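# Hang a clothes rail on two wall hooks

## Task

Put the clothes rail into both wall hooks and release it, so that the hooks, not the robot, hold up its full weight.

## Robot and tools

Robot: two xArm6-style arms with parallel grippers, named left_arm and right_arm, working over one table. The calibrated bases sit in the scene frame at left_arm (+0.004, +0.297, 0) m and right_arm (+0.017, -0.342, 0) m, both facing nearly straight along +x. Scene frame: origin at table-top height midway between the arms, +x out over the table, +y toward left_arm, +z up. Arm names do not match image left and right.

Joint order. Every row and every per-joint list in a result uses this order for each arm: shoulder, elbow, wrist roll, forearm roll, waist, wrist pitch. Stated ranges in rad, in that same order: shoulder -2.059 to 2.094, elbow -3.927 to 0.192, wrist roll -6.283 to 6.283, forearm roll -6.283 to 6.283, waist -6.283 to 6.283, wrist pitch -1.693 to 3.142. True ends may differ by up to 0.010 rad. A target more than 0.010 rad beyond a range end, and beyond the joint's current angle, gets the call refused; a target past the true end is clipped there, sometimes reported as "joint sent to its limit".

A row is always 14 plain numbers: left_arm's six joint angles then its opening, then right_arm's six angles then its opening. Joint numbers are absolute target angles in radians (not offsets). Opening runs from -1 (closed) to +1 (fully open, 0.084 m between pads). Sending 0 is a real command, so to keep a gripper unchanged repeat its present command.

Tools:
- execute_actions(actions, cameras): actions is a list of actions; each action is a table of up to 15 rows, one row per 1/30 s control step, with the final row held until 15 steps pass. An empty list just reports state and images.
- move(target, speed, blend, opening_speed, blocking, cameras): target is one 14-number row or a list of up to 15 rows of absolute joint angles, all sharing a 10 s budget. All joints move in lockstep, so the hand follows a curve and nothing is avoided. speed is rad/s for the joint travelling farthest, 0.01 to 3.14, default 0.5, one value or one per target. blend (rad) rounds corners at intermediate targets. opening_speed (0.2 or more, per second on the -1..1 scale) ramps finger changes. Finger changes in later rows take effect only once everything has come to rest at that row. blocking=false returns after about 0.5 s while the move keeps going; a new move then replaces it. The result adds a "move:" line: done, off_target (resting more than 0.01 rad away, e.g. blocked by contact or weight), moving, held, or fault, plus limits=held if steps were withheld.
- wait(seconds 0 to 10): the arms keep their last command; a running move continues.
- stop(): brakes the running move.
- zoom_image(camera, region [x0,y0,x1,y1] in pixels, at most 504x504) for cam_high, cam_low, cam_left_wrist, cam_right_wrist, each 896x504.
- clear_fault(arm): releases a torque-faulted arm once a result has reported the fault.
- read_manual(section): licence texts only.
- finished_scene(scene): ends the scene with the current scene's number; irreversible. The rail must already hang on its own.

Results: Joint positions and velocities per arm in the order above (rad, rad/s), followed by pad gap in m. Joint targets shows what the drives are heading to now; to hold a joint still, resend that value. end_effector_position (m) and end_effector_quat_wxyz are in the scene frame. The position is the point between the closed pads, about 2 cm short of the fingertips, and can be off by a few cm at long reach. Fingers point along the gripper's +z and close along its y; closing pushes the tips about 10 mm farther out. grip_measured uses the opening scale; to hold something, command an opening well below it (lower squeezes harder, up to roughly 24 N per pad). Joint torques follow the position order, include the arm's own weight, and carry offsets and noise. "within noise" means the arm is still. "joint command not followed" means the clearance check between arms altered some steps. Action results also list joint positions at some steps. Camera calibrations (K, distortion, T_world_to_cam) are given per camera; fixed cameras may be off by about 2 degrees and 9 mm.

Drive limits: each joint target changes at most 3.14 rad/s and stays within 0.692 rad of the measured angle per step; if targets would shift the gripper over 70 mm, they are scaled back. Far targets therefore need several actions.

Hazards: contact torque at a joint's load limit (N m: waist 43.3, shoulder 43.4, elbow 26.7, forearm roll 26.7, wrist pitch 14.4, wrist roll 15; held weight counts) or a motor saturated for 1 s causes a torque fault, after which the arm stays stopped until clear_fault. Motors heat when loaded, stretched or pushing against something; MOTOR HOT appears at 65 °C and at 80 °C the arm is braked for 30 s or more. Avoid collisions or squeezing between the two arms, including closing one gripper on the other's fingers. Avoid drops, releasing the rail while it still moves, slamming and hard pushing; fast moves and targets far past a contact press harder. Anything falling off the table, or left off it, fails the task. Loose objects may occasionally get a small push. The simulation keeps running while replies are being composed, so an unfinished move continues and a held load keeps heating motors.

Each tool is called after "Request:" in YAML: its name, and indented under it one key for each argument.

## Session

Request:
execute_actions:
  actions: []

Scene clock: 0.00 s.
left_arm: end_effector_position=(+0.3324, +0.8479, +0.2858) grip_measured=+1.00 end_effector_quat_wxyz=(+0.069, +0.938, -0.103, +0.323) | right_arm: end_effector_position=(+0.1821, -0.8328, +0.1544) grip_measured=+1.00 end_effector_quat_wxyz=(+0.247, +0.774, -0.536, +0.228)
Joint names: [shoulder, elbow, wrist roll, forearm roll, waist, wrist pitch]
Joint positions: left_arm=[0.575 -1.958 1.601 -0.679 1.266 1.435 0.084] | right_arm=[0.013 -0.709 1.114 -1.287 -1.393 0.04 0.084]
Joint velocities: within noise
Joint torques (N m): no reading
Motor temperatures (°C): left_arm=[31 31 31 31 35 37] | right_arm=[30 34 34 35 34 32]
Joint targets: left_arm=[0.575 -1.958 1.601 -0.679 1.266 1.435] | right_arm=[0.013 -0.709 1.114 -1.287 -1.393 0.040]
Tool commands: left_gripper/opening=+1.0 right_gripper/opening=+1.0
camera_calibration:
cam_left_wrist: T_world_to_cam=[[-0.251267, -0.966454, 0.0532182, 0.916707], [-0.761018, 0.163283, -0.627846, 0.361082], [0.598095, -0.198257, -0.776516, 0.322528], [0, 0, 0, 1]] pos_world=[0.312226, 0.89094, 0.428366]
cam_right_wrist: T_world_to_cam=[[-0.939488, -0.309757, 0.14633, -0.0781045], [-0.333155, 0.726587, -0.600899, 0.823305], [0.0798106, -0.613288, -0.785817, -0.273035], [0, 0, 0, 1]] pos_world=[0.222701, -0.789845, 0.291596]

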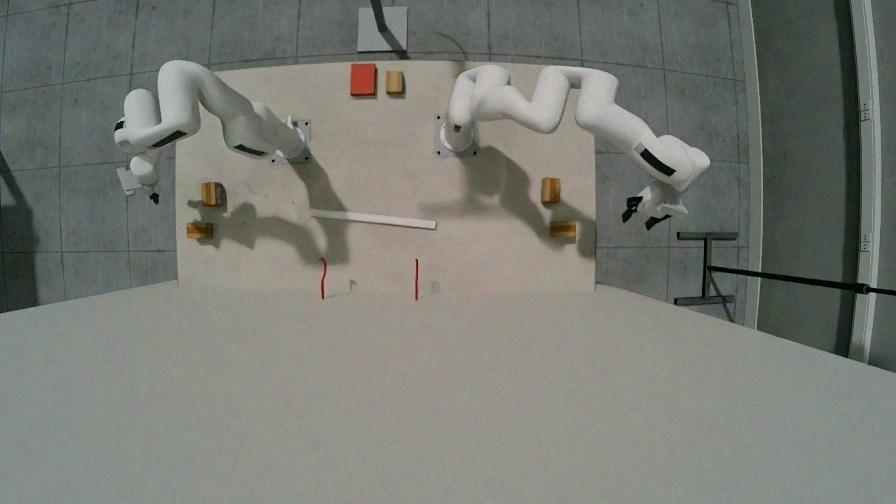

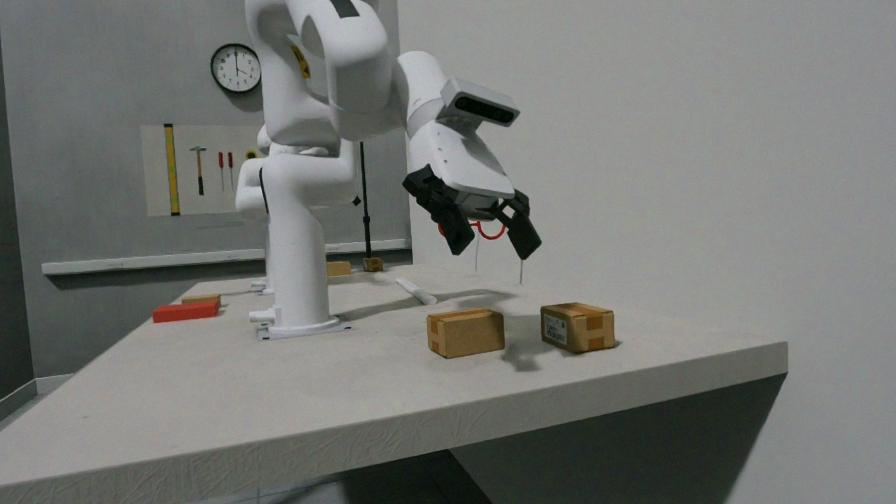

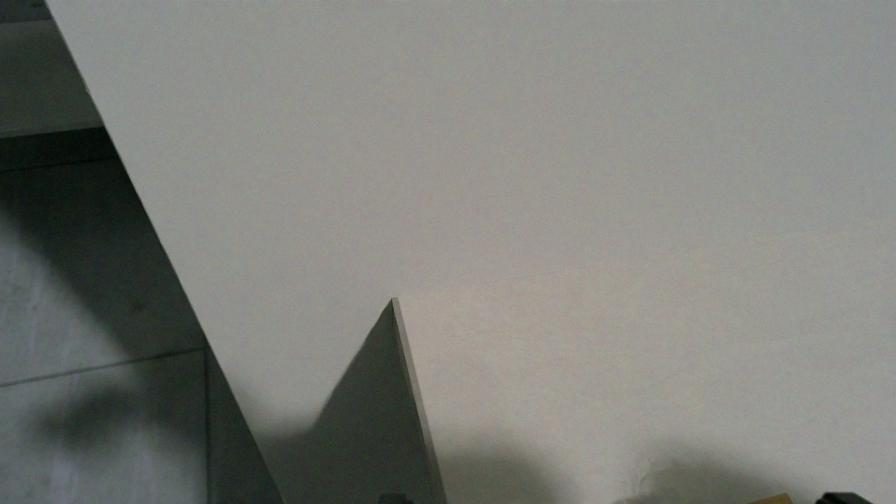

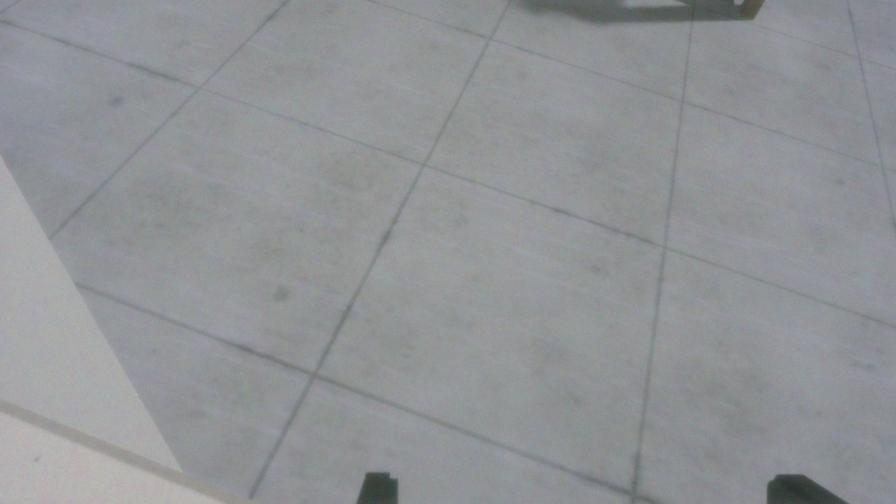

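Request:
zoom_image:
  camera: "cam_high"
  region: [290, 200, 450, 310]

Request:
zoom_image:
  camera: "cam_low"
  region: [370, 190, 560, 310]

Scaled by 3.150 from the camera's 896x504 image, which has a finer 1280x720 frame.

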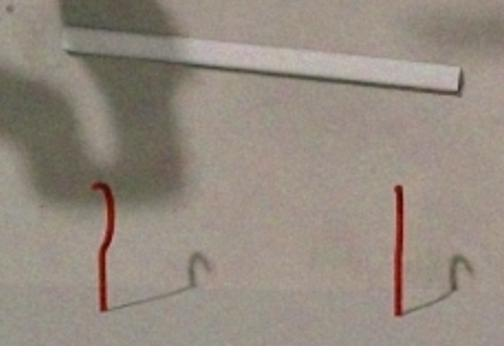

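Scaled by 2.653 from the camera's 896x504 image, which has a finer 1280x720 frame.

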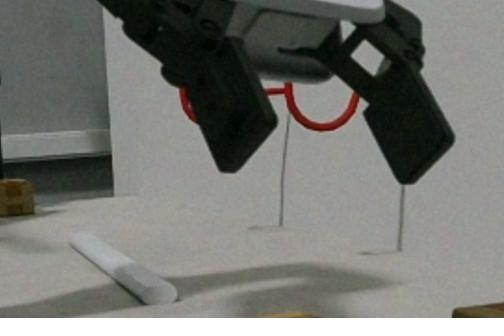

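Request:
move:
  target:
    - [0.575,-1.958,1.601,-0.679,1.266,1.435,1,-0.45,-0.9,0.3,-0.6,-1.2,1.2,1]
    - [0.575,-1.958,1.601,-0.679,1.266,1.435,1,-0.158,-0.887,-0.587,0,0.831,1.045,1]
  speed: 0.9
  blend: [0.2,0]

Request:
zoom_image:
  camera: "cam_low"
  region: [370, 190, 560, 310]

Scene clock: 105.73 s.
left_arm: end_effector_position=(+0.3326, +0.8476, +0.2858) grip_measured=+1.00 end_effector_quat_wxyz=(+0.069, +0.938, -0.103, +0.322) | right_arm: end_effector_position=(+0.2926, -0.0260, +0.2000) grip_measured=+1.00 end_effector_quat_wxyz=(+0.000, +0.751, +0.660, +0.000)
Joint names: [shoulder, elbow, wrist roll, forearm roll, waist, wrist pitch]
Joint positions: left_arm=[0.575 -1.958 1.601 -0.679 1.266 1.435 0.084] | right_arm=[-0.158 -0.887 -0.587 0 0.831 1.045 0.084]
Joint velocities: within noise
Joint torques (N m): left_arm=[-47.38 -22.04 -1.48 0.36 -5.92 0.19] | right_arm=[-16.11 -9.96 -2.73 3.14 6.24 -2.94]
Motor temperatures (°C): left_arm=[34 39 31 31 34 37] | right_arm=[31 40 34 35 34 32]
Joint targets: left_arm=[0.575 -1.958 1.601 -0.679 1.266 1.435] | right_arm=[-0.158 -0.887 -0.587 0.000 0.831 1.045]
move: done
camera_calibration:
cam_left_wrist: T_world_to_cam=[[-0.251709, -0.966318, 0.0535892, 0.916424], [-0.761158, 0.163462, -0.62763, 0.361059], [0.59773, -0.19877, -0.776666, 0.323006], [0, 0, 0, 1]] pos_world=[0.312424, 0.890741, 0.428369]
cam_right_wrist: T_world_to_cam=[[0.993034, -0.117804, 0.00248814, -0.262745], [-0.11783, -0.992829, 0.0201436, 0.06942], [0.000097304, -0.0202964, -0.999794, 0.330397], [0, 0, 0, 1]] pos_world=[0.269063, 0.0446756, 0.329584]

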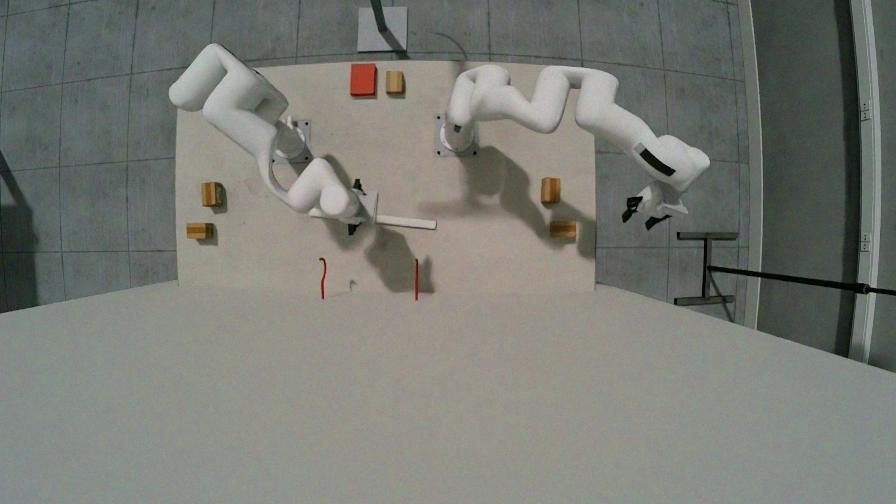

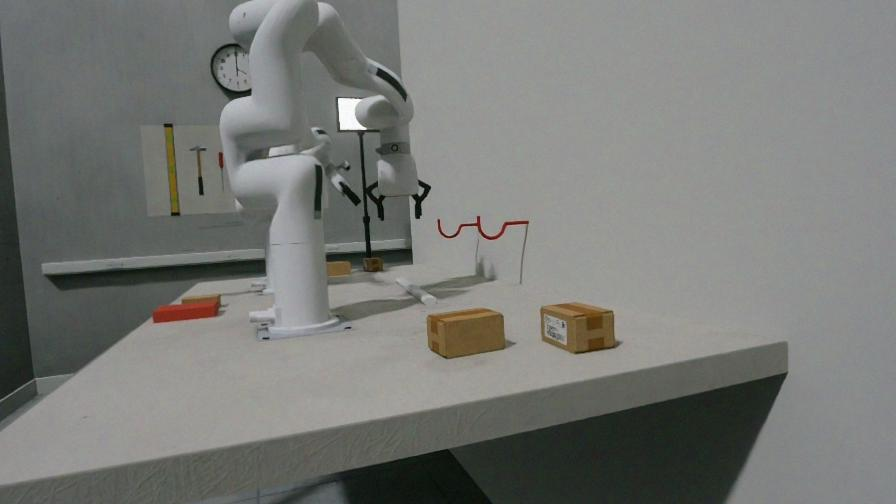

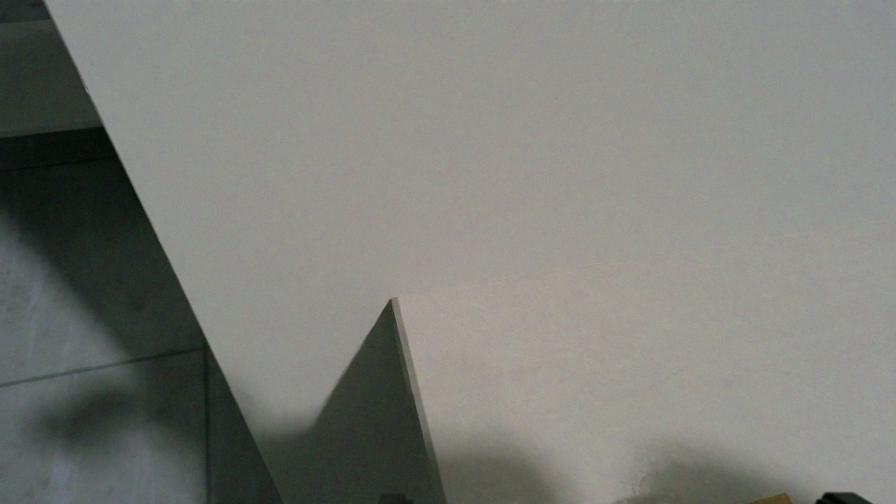

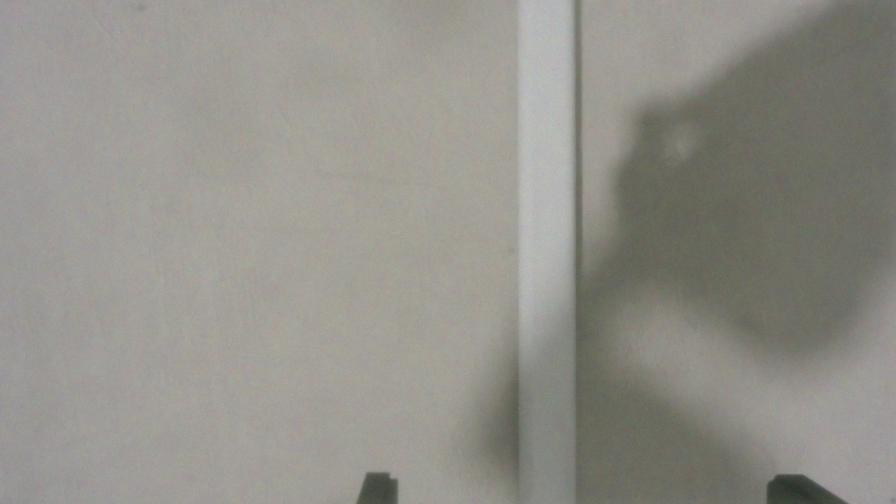

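Scaled by 2.653 from the camera's 896x504 image, which has a finer 1280x720 frame.

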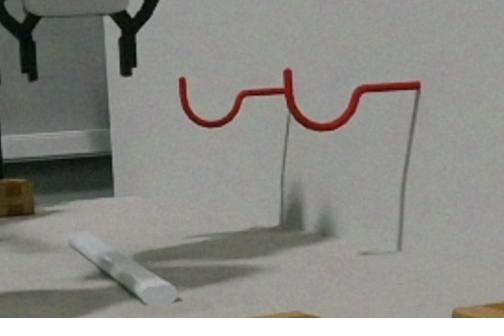

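Request:
move:
  target:
    - [0.575,-1.958,1.601,-0.679,1.266,1.435,1,0.043,-0.794,-0.632,0,0.7963,0.7509,1]
    - [0.575,-1.958,1.601,-0.679,1.266,1.435,1,0.2221,-0.7566,-0.632,0,0.7963,0.5345,1]
  speed: [0.5,0.15]

Scene clock: 169.80 s.
left_arm: end_effector_position=(+0.3326, +0.8476, +0.2858) grip_measured=+1.00 end_effector_quat_wxyz=(+0.069, +0.938, -0.103, +0.322) | right_arm: end_effector_position=(+0.3122, -0.0263, +0.0260) grip_measured=+1.00 end_effector_quat_wxyz=(+0.000, +0.748, +0.664, +0.000)
Joint names: [shoulder, elbow, wrist roll, forearm roll, waist, wrist pitch]
Joint positions: left_arm=[0.575 -1.958 1.601 -0.679 1.266 1.435 0.084] | right_arm=[0.222 -0.757 -0.632 0 0.796 0.535 0.084]
Joint velocities: within noise
Joint torques (N m): left_arm=[-45.76 -25.91 -1.24 -0.32 -4.2 -0.1] | right_arm=[-21 -7.28 -2.57 2.88 -6.87 -2.99]
Motor temperatures (°C): left_arm=[35 40 31 31 34 37] | right_arm=[31 41 34 35 34 33]
Joint targets: left_arm=[0.575 -1.958 1.601 -0.679 1.266 1.435] | right_arm=[0.222 -0.757 -0.632 0.000 0.796 0.534]
move: done
camera_calibration:
cam_left_wrist: T_world_to_cam=[[-0.251709, -0.966318, 0.0535892, 0.916424], [-0.761158, 0.163462, -0.62763, 0.361059], [0.59773, -0.19877, -0.776666, 0.323006], [0, 0, 0, 1]] pos_world=[0.312424, 0.890741, 0.428369]
cam_right_wrist: T_world_to_cam=[[0.994213, -0.107401, 0.0024674, -0.281842], [-0.107429, -0.994009, 0.0201185, 0.0716073], [0.00029187, -0.0202672, -0.999795, 0.156361], [0, 0, 0, 1]] pos_world=[0.287858, 0.0440773, 0.155584]

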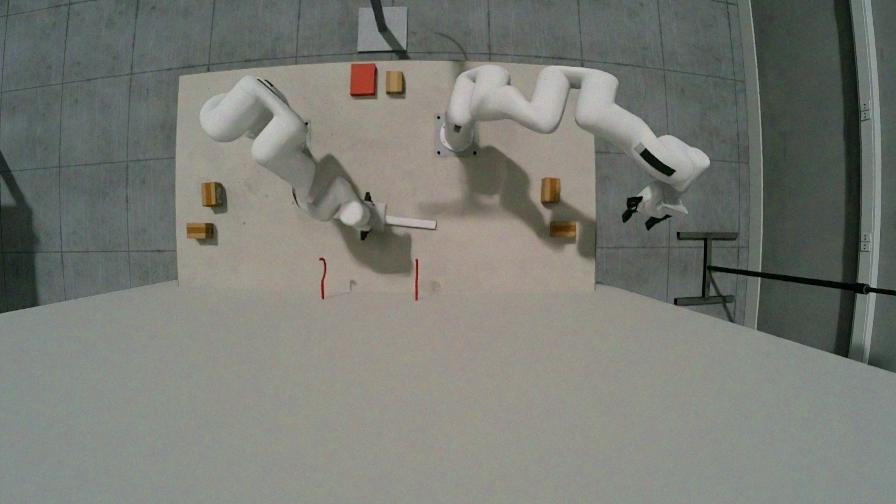

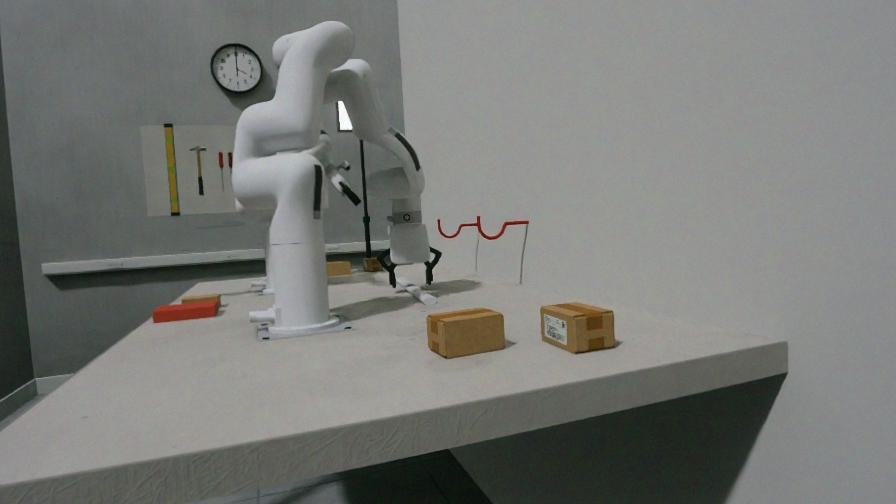

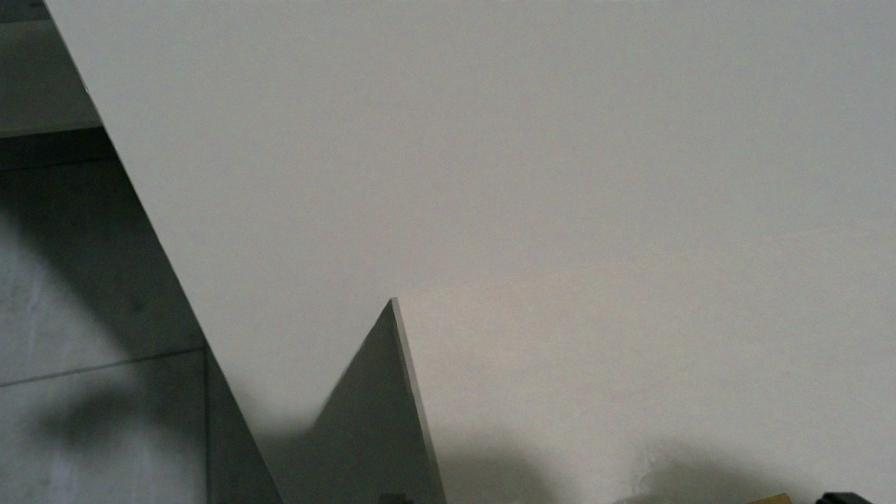

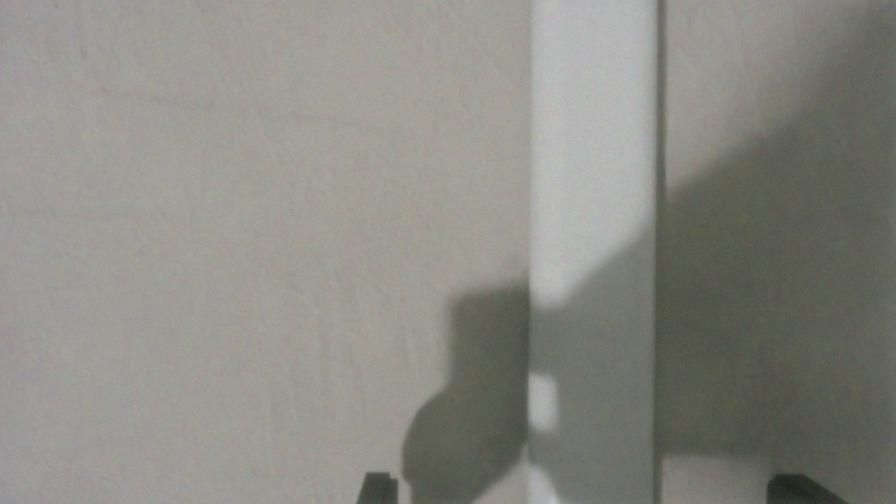

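Request:
move:
  target: [0.575,-1.958,1.601,-0.679,1.266,1.435,1,0.2221,-0.7566,-0.632,0,0.7963,0.5345,-1]
  opening_speed: 0.8

Scene clock: 178.33 s.
left_arm: end_effector_position=(+0.3326, +0.8476, +0.2858) grip_measured=+1.00 end_effector_quat_wxyz=(+0.069, +0.938, -0.103, +0.322) | right_arm: end_effector_position=(+0.3122, -0.0264, +0.0260) grip_measured=-0.33 end_effector_quat_wxyz=(+0.000, +0.748, +0.664, +0.000)
Joint names: [shoulder, elbow, wrist roll, forearm roll, waist, wrist pitch]
Joint positions: left_arm=[0.575 -1.958 1.601 -0.679 1.266 1.435 0.084] | right_arm=[0.222 -0.757 -0.632 0 0.796 0.534 0.03]
Joint velocities: within noise
Joint torques (N m): left_arm=[-43.98 -26.19 -1.11 -0.81 -2.67 -0.42] | right_arm=[-22.26 -9.31 -2.1 2.15 -5.38 -2.06]
Motor temperatures (°C): left_arm=[35 41 31 31 34 37] | right_arm=[31 40 34 35 34 33]
Joint targets: left_arm=[0.575 -1.958 1.601 -0.679 1.266 1.435] | right_arm=[0.222 -0.757 -0.632 0.000 0.796 0.534]
move: done
camera_calibration:
cam_left_wrist: T_world_to_cam=[[-0.251709, -0.966318, 0.0535892, 0.916424], [-0.761158, 0.163462, -0.62763, 0.361059], [0.59773, -0.19877, -0.776666, 0.323006], [0, 0, 0, 1]] pos_world=[0.312424, 0.890741, 0.428369]
cam_right_wrist: T_world_to_cam=[[0.994213, -0.107401, 0.0024674, -0.281842], [-0.107429, -0.994009, 0.0201185, 0.0716073], [0.00029187, -0.0202672, -0.999795, 0.156361], [0, 0, 0, 1]] pos_world=[0.287858, 0.0440773, 0.155584]

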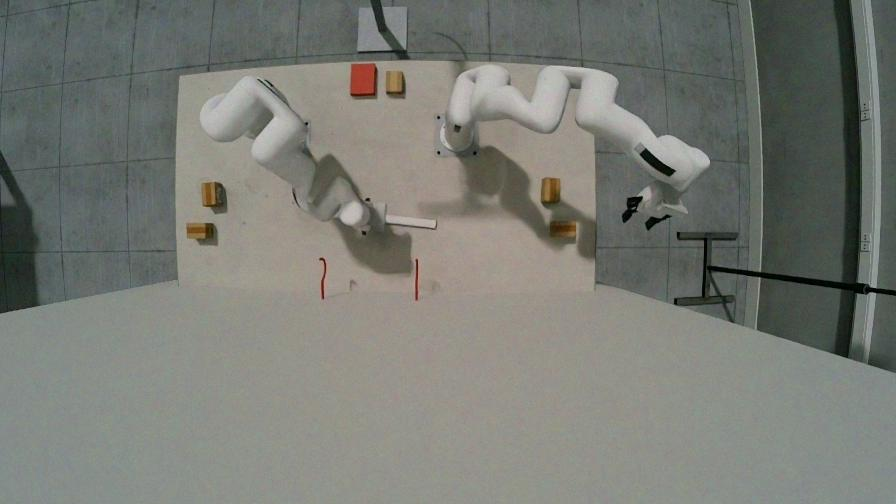

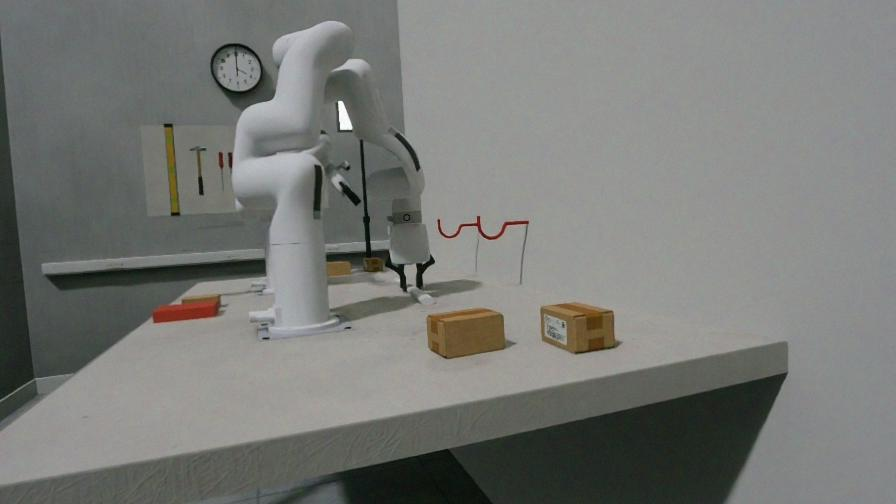

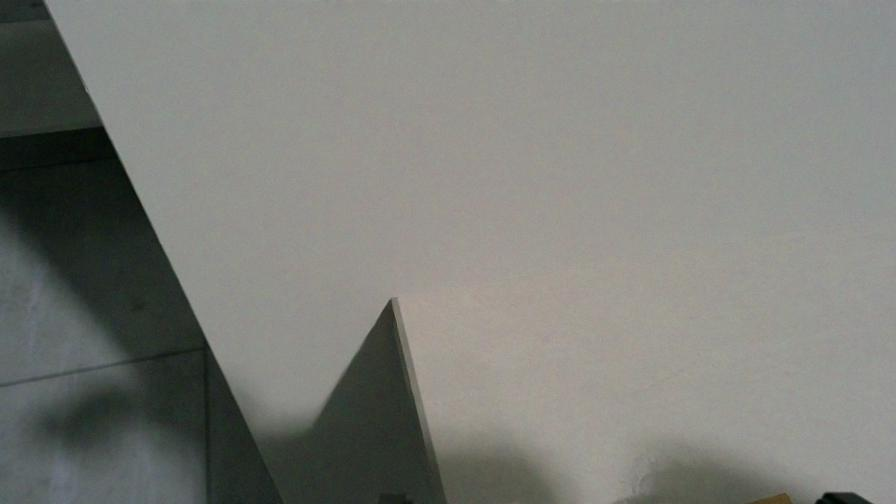

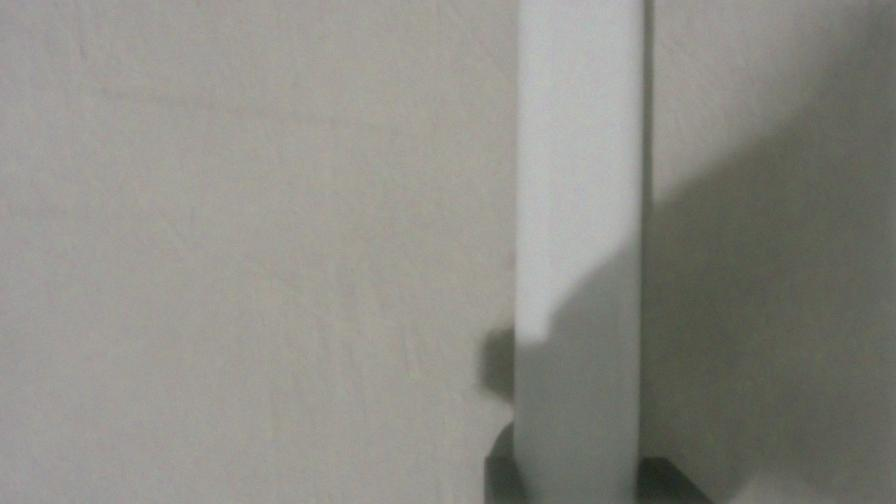

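Request:
move:
  target:
    - [0.575,-1.958,1.601,-0.679,1.266,1.435,1,0.043,-0.794,-0.632,0,0.7963,0.7509,-1]
    - [0.575,-1.958,1.601,-0.679,1.266,1.435,1,-0.141,-0.9934,-0.632,0,0.7963,1.1344,-1]
    - [0.575,-1.958,1.601,-0.679,1.266,1.435,1,0.3059,-1.538,-0.934,0,0.5868,1.232,-1]
  speed: [0.2,0.35,0.25]
  blend: [0.03,0.03,0]

Request:
zoom_image:
  camera: "cam_low"
  region: [370, 150, 560, 270]

Request:
zoom_image:
  camera: "cam_high"
  region: [290, 200, 450, 310]

Scene clock: 203.40 s.
left_arm: end_effector_position=(+0.3326, +0.8476, +0.2858) grip_measured=+1.00 end_effector_quat_wxyz=(+0.069, +0.938, -0.103, +0.322) | right_arm: end_effector_position=(+0.4775, -0.0203, +0.2300) grip_measured=-0.33 end_effector_quat_wxyz=(+0.000, +0.716, +0.698, +0.000)
Joint names: [shoulder, elbow, wrist roll, forearm roll, waist, wrist pitch]
Joint positions: left_arm=[0.575 -1.958 1.601 -0.679 1.266 1.435 0.084] | right_arm=[0.306 -1.538 -0.934 0 0.587 1.232 0.03]
Joint velocities: within noise
Joint torques (N m): left_arm=[-42.04 -25.69 -0.83 -1.68 -0.47 -0.8] | right_arm=[-29.91 -14.12 -2.66 1.08 -7.08 -0.62]
Motor temperatures (°C): left_arm=[35 42 31 31 34 37] | right_arm=[32 41 34 35 33 32]
Joint targets: left_arm=[0.575 -1.958 1.601 -0.679 1.266 1.435] | right_arm=[0.306 -1.538 -0.934 0.000 0.587 1.232]
move: done
camera_calibration:
cam_left_wrist: T_world_to_cam=[[-0.251709, -0.966318, 0.0535892, 0.916424], [-0.761158, 0.163462, -0.62763, 0.361059], [0.59773, -0.19877, -0.776666, 0.323006], [0, 0, 0, 1]] pos_world=[0.312424, 0.890741, 0.428369]
cam_right_wrist: T_world_to_cam=[[0.999883, -0.0150927, 0.00256255, -0.446964], [-0.0151412, -0.999683, 0.0201117, 0.0471082], [0.0022582, -0.0201481, -0.999794, 0.35946], [0, 0, 0, 1]] pos_world=[0.446813, 0.0475898, 0.359584]

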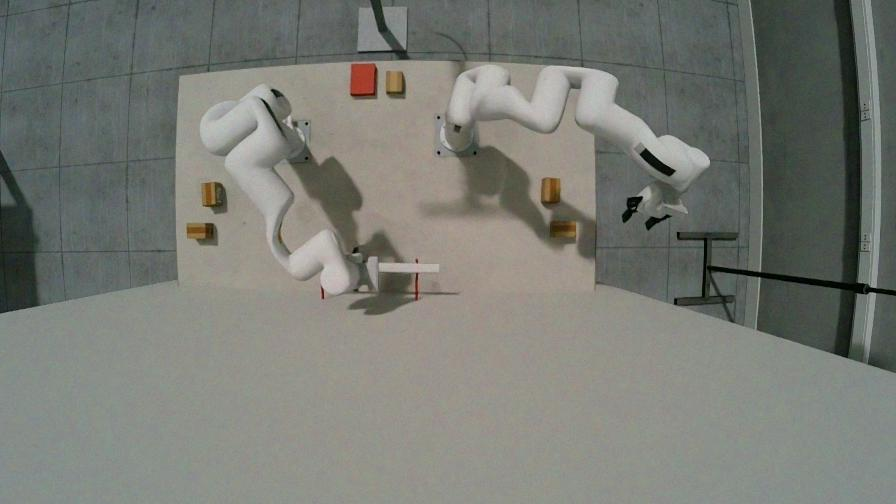

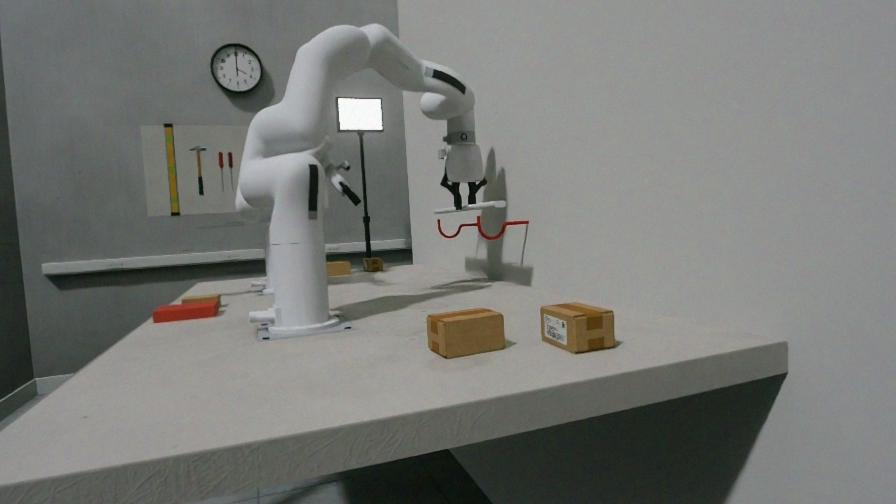

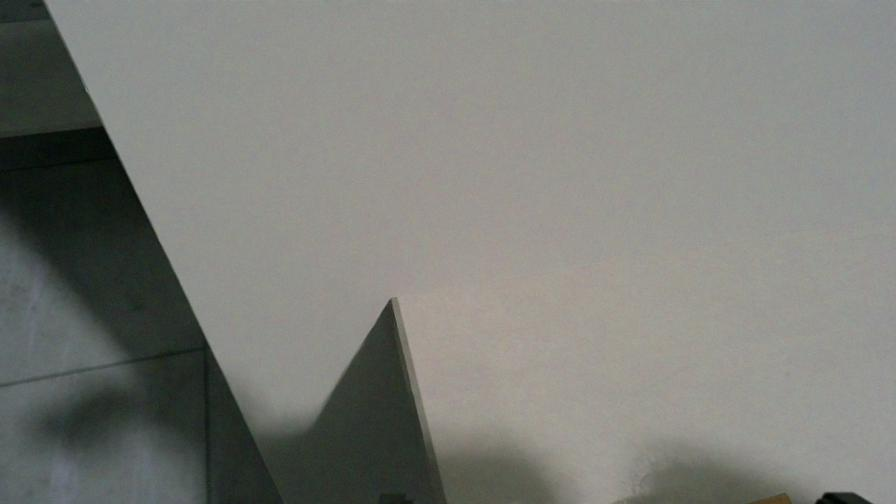

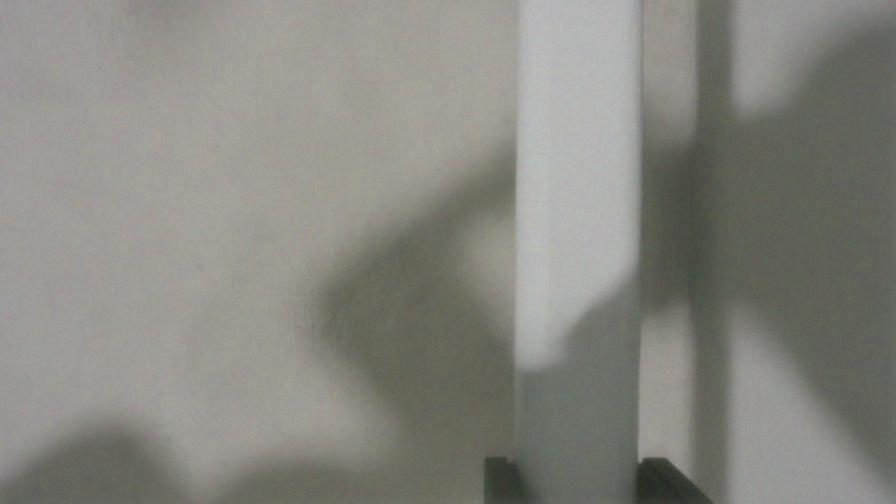

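Scaled by 2.653 from the camera's 896x504 image, which has a finer 1280x720 frame.

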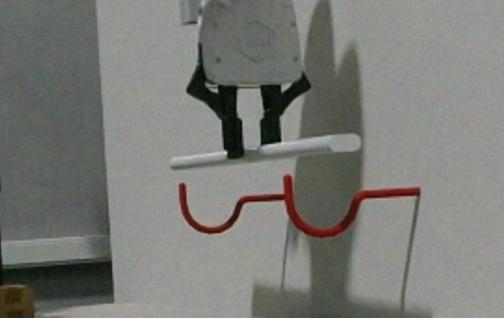

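Scaled by 3.150 from the camera's 896x504 image, which has a finer 1280x720 frame.

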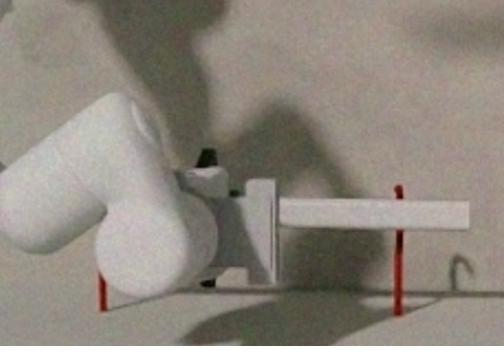

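Request:
move:
  target:
    - [0.575,-1.958,1.601,-0.679,1.266,1.435,1,0.3661,-1.623,-0.913,0,0.5928,1.2569,-1]
    - [0.575,-1.958,1.601,-0.679,1.266,1.435,1,0.3993,-1.5124,-0.913,0,0.5928,1.1131,-1]
  speed: [0.15,0.06]
  cameras: ["cam_low","cam_high"]

Request:
zoom_image:
  camera: "cam_low"
  region: [370, 150, 560, 270]

Request:
zoom_image:
  camera: "cam_high"
  region: [290, 200, 450, 310]

Scene clock: 239.70 s.
left_arm: end_effector_position=(+0.3326, +0.8476, +0.2858) grip_measured=+1.00 end_effector_quat_wxyz=(+0.069, +0.938, -0.103, +0.322) | right_arm: end_effector_position=(+0.4885, -0.0083, +0.1750) grip_measured=-0.33 end_effector_quat_wxyz=(+0.000, +0.721, +0.692, +0.000)
Joint names: [shoulder, elbow, wrist roll, forearm roll, waist, wrist pitch]
Joint positions: left_arm=[0.575 -1.958 1.601 -0.679 1.266 1.435 0.084] | right_arm=[0.399 -1.512 -0.913 0 0.593 1.113 0.03]
Joint velocities: within noise
Joint torques (N m): left_arm=[-41.5 -25.45 -0.56 -2.37 1.11 -1.1] | right_arm=[-31.65 -10.77 2.45 0.39 6.3 -3.14]
Motor temperatures (°C): left_arm=[35 42 31 31 34 38] | right_arm=[32 43 34 35 33 32]
Joint targets: left_arm=[0.575 -1.958 1.601 -0.679 1.266 1.435] | right_arm=[0.399 -1.512 -0.913 0.000 0.593 1.113]
move: done
Images, in order (width x height): cam_high 896x504, cam_low 896x504.

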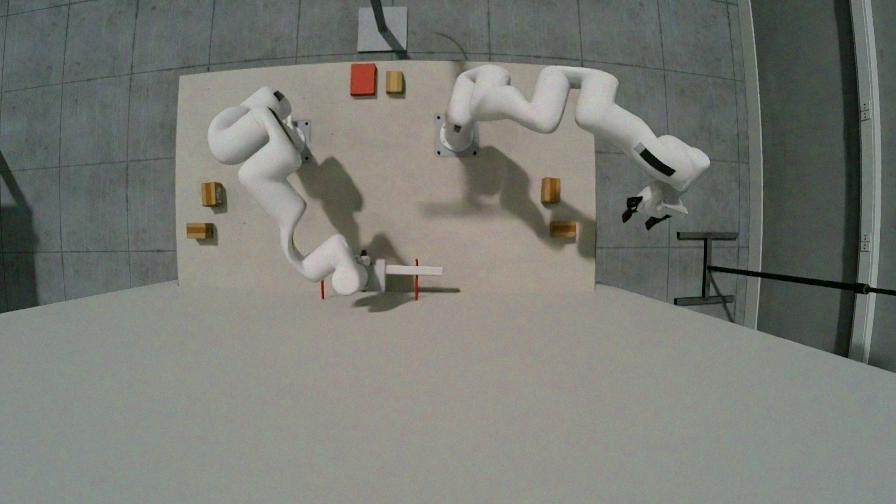

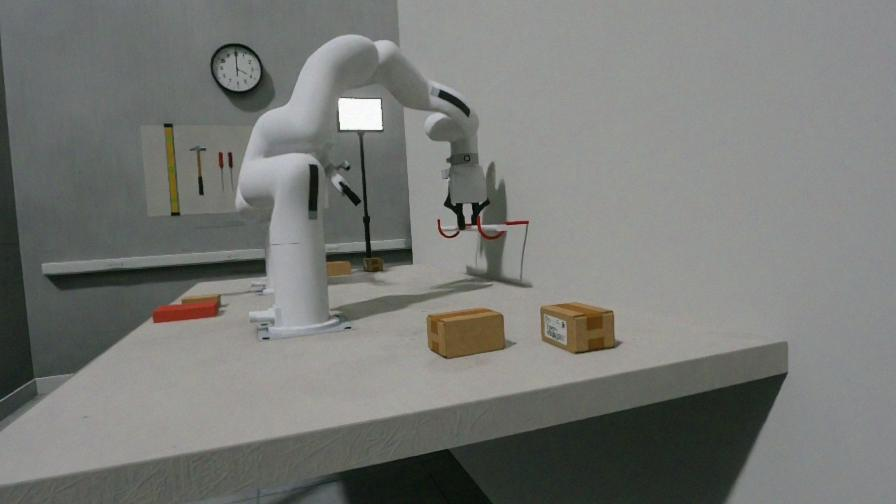

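Scaled by 2.653 from the camera's 896x504 image, which has a finer 1280x720 frame.

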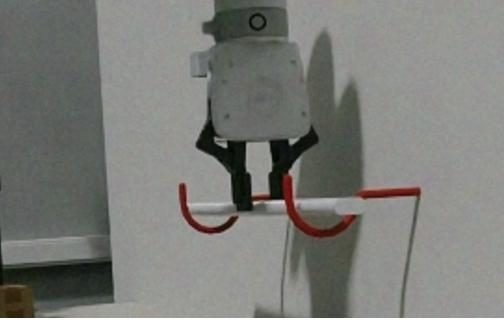

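Scaled by 3.150 from the camera's 896x504 image, which has a finer 1280x720 frame.

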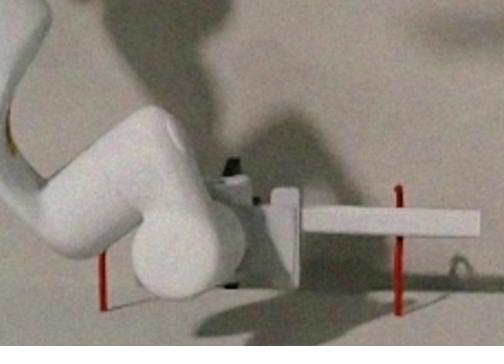

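Request:
move:
  target: [0.575,-1.958,1.601,-0.679,1.266,1.435,1,0.4133,-1.4886,-0.913,0,0.5928,1.0753,-1]
  speed: 0.03
  cameras: ["cam_low"]

Request:
zoom_image:
  camera: "cam_low"
  region: [420, 190, 540, 260]

Scene clock: 252.00 s.
left_arm: end_effector_position=(+0.3326, +0.8476, +0.2858) grip_measured=+1.00 end_effector_quat_wxyz=(+0.069, +0.938, -0.103, +0.322) | right_arm: end_effector_position=(+0.4886, -0.0083, +0.1600) grip_measured=-0.33 end_effector_quat_wxyz=(+0.000, +0.721, +0.692, +0.000)
Joint names: [shoulder, elbow, wrist roll, forearm roll, waist, wrist pitch]
Joint positions: left_arm=[0.575 -1.958 1.601 -0.679 1.266 1.435 0.084] | right_arm=[0.413 -1.489 -0.913 0 0.593 1.075 0.03]
Joint velocities: within noise
Joint torques (N m): left_arm=[-41.39 -25.25 -0.48 -2.6 1.94 -1.27] | right_arm=[-15.36 -3.84 2.26 -0.27 4.92 -0.5]
Motor temperatures (°C): left_arm=[35 42 31 31 34 38] | right_arm=[33 43 34 35 33 32]
Joint targets: left_arm=[0.575 -1.958 1.601 -0.679 1.266 1.435] | right_arm=[0.413 -1.489 -0.913 0.000 0.593 1.075]
move: done
Images, in order (width x height): cam_low 896x504.

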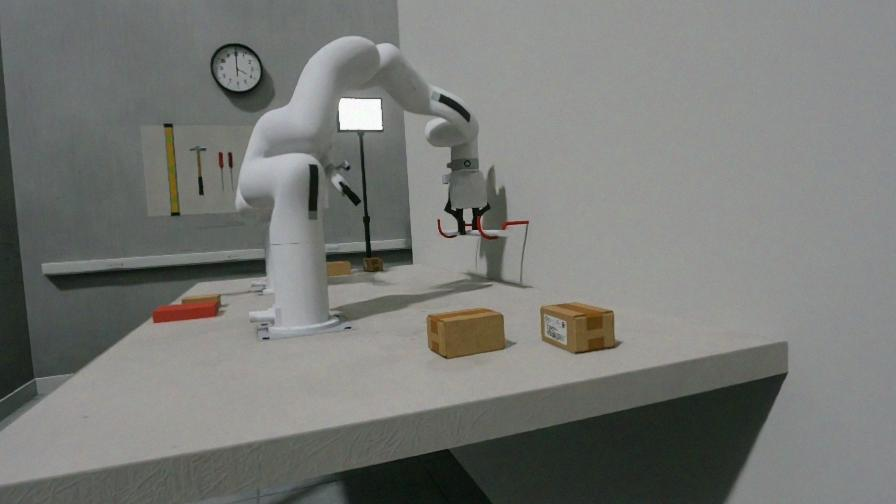

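Scaled by 4.200 from the camera's 896x504 image, which has a finer 1280x720 frame.

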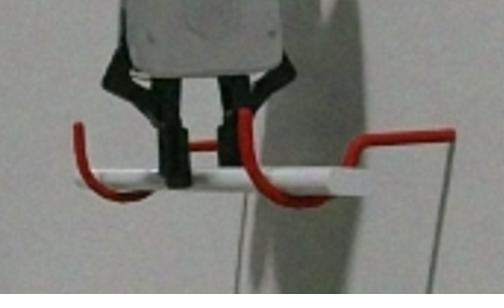

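Request:
move:
  target:
    - [0.575,-1.958,1.601,-0.679,1.266,1.435,1,0.4117,-1.4912,-0.913,0,0.5928,1.0795,-1]
    - [0.575,-1.958,1.601,-0.679,1.266,1.435,1,0.4117,-1.4912,-0.913,0,0.5928,1.0795,0.15]
  speed: 0.03
  opening_speed: 0.4
  cameras: ["cam_low","cam_right_wrist"]

Request:
zoom_image:
  camera: "cam_low"
  region: [420, 190, 540, 260]

Scene clock: 269.47 s.
left_arm: end_effector_position=(+0.3326, +0.8476, +0.2858) grip_measured=+1.00 end_effector_quat_wxyz=(+0.069, +0.938, -0.103, +0.322) | right_arm: end_effector_position=(+0.4886, -0.0083, +0.1616) grip_measured=+0.14 end_effector_quat_wxyz=(+0.000, +0.721, +0.692, +0.000)
Joint names: [shoulder, elbow, wrist roll, forearm roll, waist, wrist pitch]
Joint positions: left_arm=[0.575 -1.958 1.601 -0.679 1.266 1.435 0.084] | right_arm=[0.412 -1.491 -0.913 0 0.593 1.079 0.05]
Joint velocities: within noise
Joint torques (N m): left_arm=[-41.35 -24.76 -0.11 -2.6 1.9 -1.22] | right_arm=[-34.22 -12.23 1.8 -1.17 -3.14 -2.53]
Motor temperatures (°C): left_arm=[35 42 31 31 34 38] | right_arm=[32 40 34 35 33 32]
Joint targets: left_arm=[0.575 -1.958 1.601 -0.679 1.266 1.435] | right_arm=[0.412 -1.491 -0.913 0.000 0.593 1.079]
move: done
camera_calibration:
cam_right_wrist: T_world_to_cam=[[0.999544, -0.0300921, 0.0025204, -0.45764], [-0.0301367, -0.999344, 0.0200926, 0.0679284], [0.00191412, -0.0201594, -0.999795, 0.291455], [0, 0, 0, 1]] pos_world=[0.45892, 0.0599881, 0.291184]
Images, in order (width x height): cam_low 896x504, cam_right_wrist 896x504.

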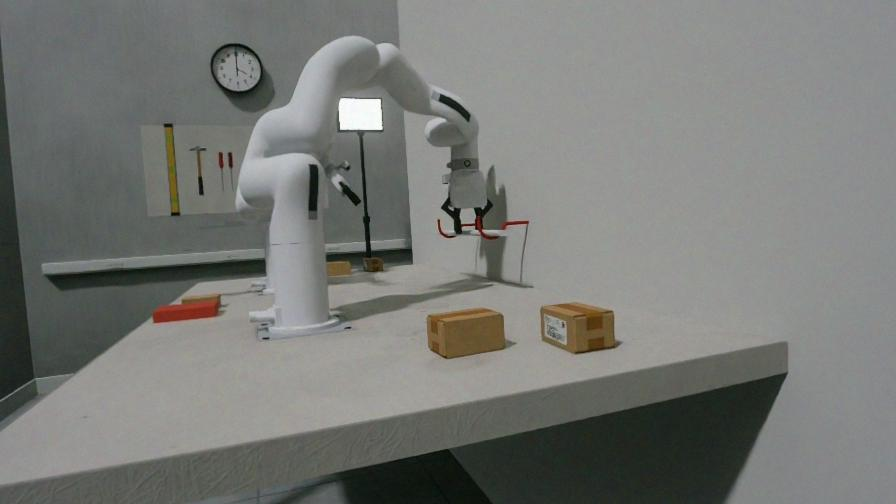

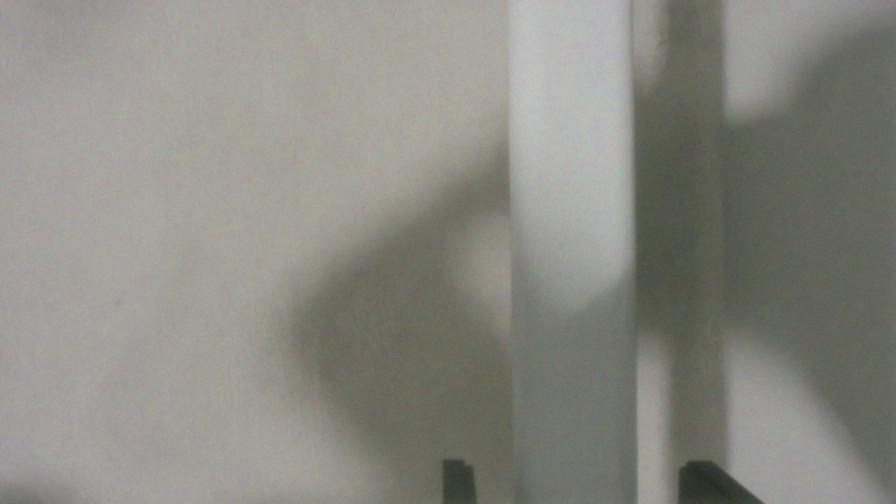

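Scaled by 4.200 from the camera's 896x504 image, which has a finer 1280x720 frame.

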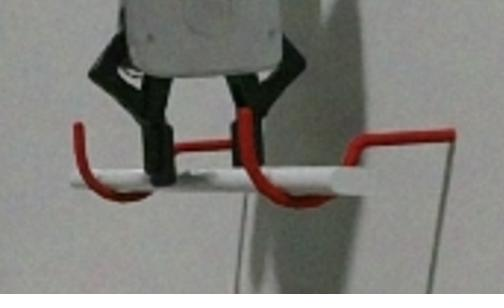

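Request:
move:
  target:
    - [0.575,-1.958,1.601,-0.679,1.266,1.435,1,0.3993,-1.5124,-0.913,0,0.5928,1.1131,0.15]
    - [0.575,-1.958,1.601,-0.679,1.266,1.435,1,0.3661,-1.623,-0.913,0,0.5928,1.2569,0.15]
    - [0.575,-1.958,1.601,-0.679,1.266,1.435,1,0.1,-1.623,-0.913,0,0.5928,1.523,0.15]
  speed: [0.06,0.15,0.3]
  cameras: ["cam_low","cam_high"]

Request:
zoom_image:
  camera: "cam_low"
  region: [420, 190, 540, 260]

Scene clock: 280.67 s.
left_arm: end_effector_position=(+0.3326, +0.8476, +0.2858) grip_measured=+1.00 end_effector_quat_wxyz=(+0.069, +0.938, -0.103, +0.322) | right_arm: end_effector_position=(+0.4282, -0.0511, +0.3543) grip_measured=+0.14 end_effector_quat_wxyz=(+0.000, +0.721, +0.692, +0.000)
Joint names: [shoulder, elbow, wrist roll, forearm roll, waist, wrist pitch]
Joint positions: left_arm=[0.575 -1.958 1.601 -0.679 1.266 1.435 0.084] | right_arm=[0.1 -1.623 -0.913 0 0.593 1.523 0.05]
Joint velocities: within noise
Joint torques (N m): left_arm=[-41.33 -24.57 0.07 -2.48 1.93 -1.23] | right_arm=[-31.8 -10.31 1.58 -1.78 -7.03 -0.43]
Motor temperatures (°C): left_arm=[35 42 31 31 34 38] | right_arm=[33 41 34 35 33 32]
Joint targets: left_arm=[0.575 -1.958 1.601 -0.679 1.266 1.435] | right_arm=[0.100 -1.623 -0.913 0.000 0.593 1.523]
move: done
Images, in order (width x height): cam_high 896x504, cam_low 896x504.

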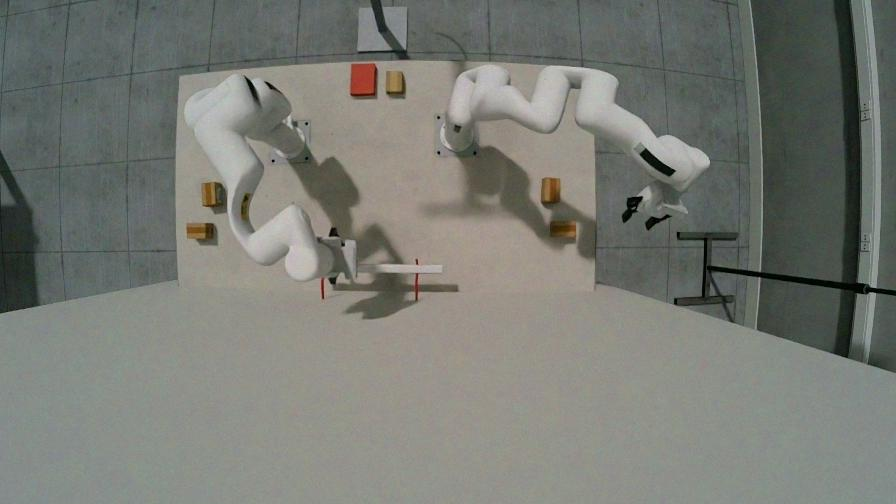

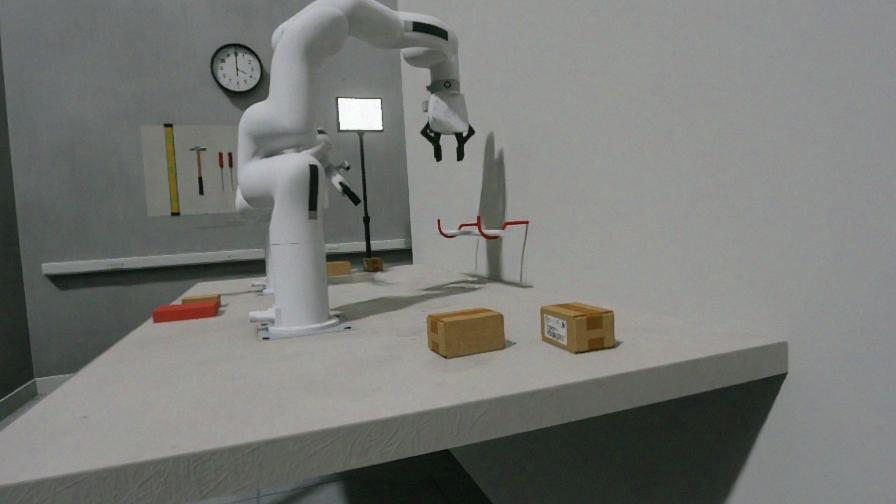

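Scaled by 4.200 from the camera's 896x504 image, which has a finer 1280x720 frame.

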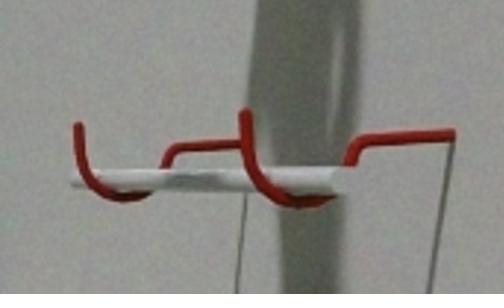

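Hung.

Request:
finished_scene:
  scene: 2

The scene is finished: the task was done.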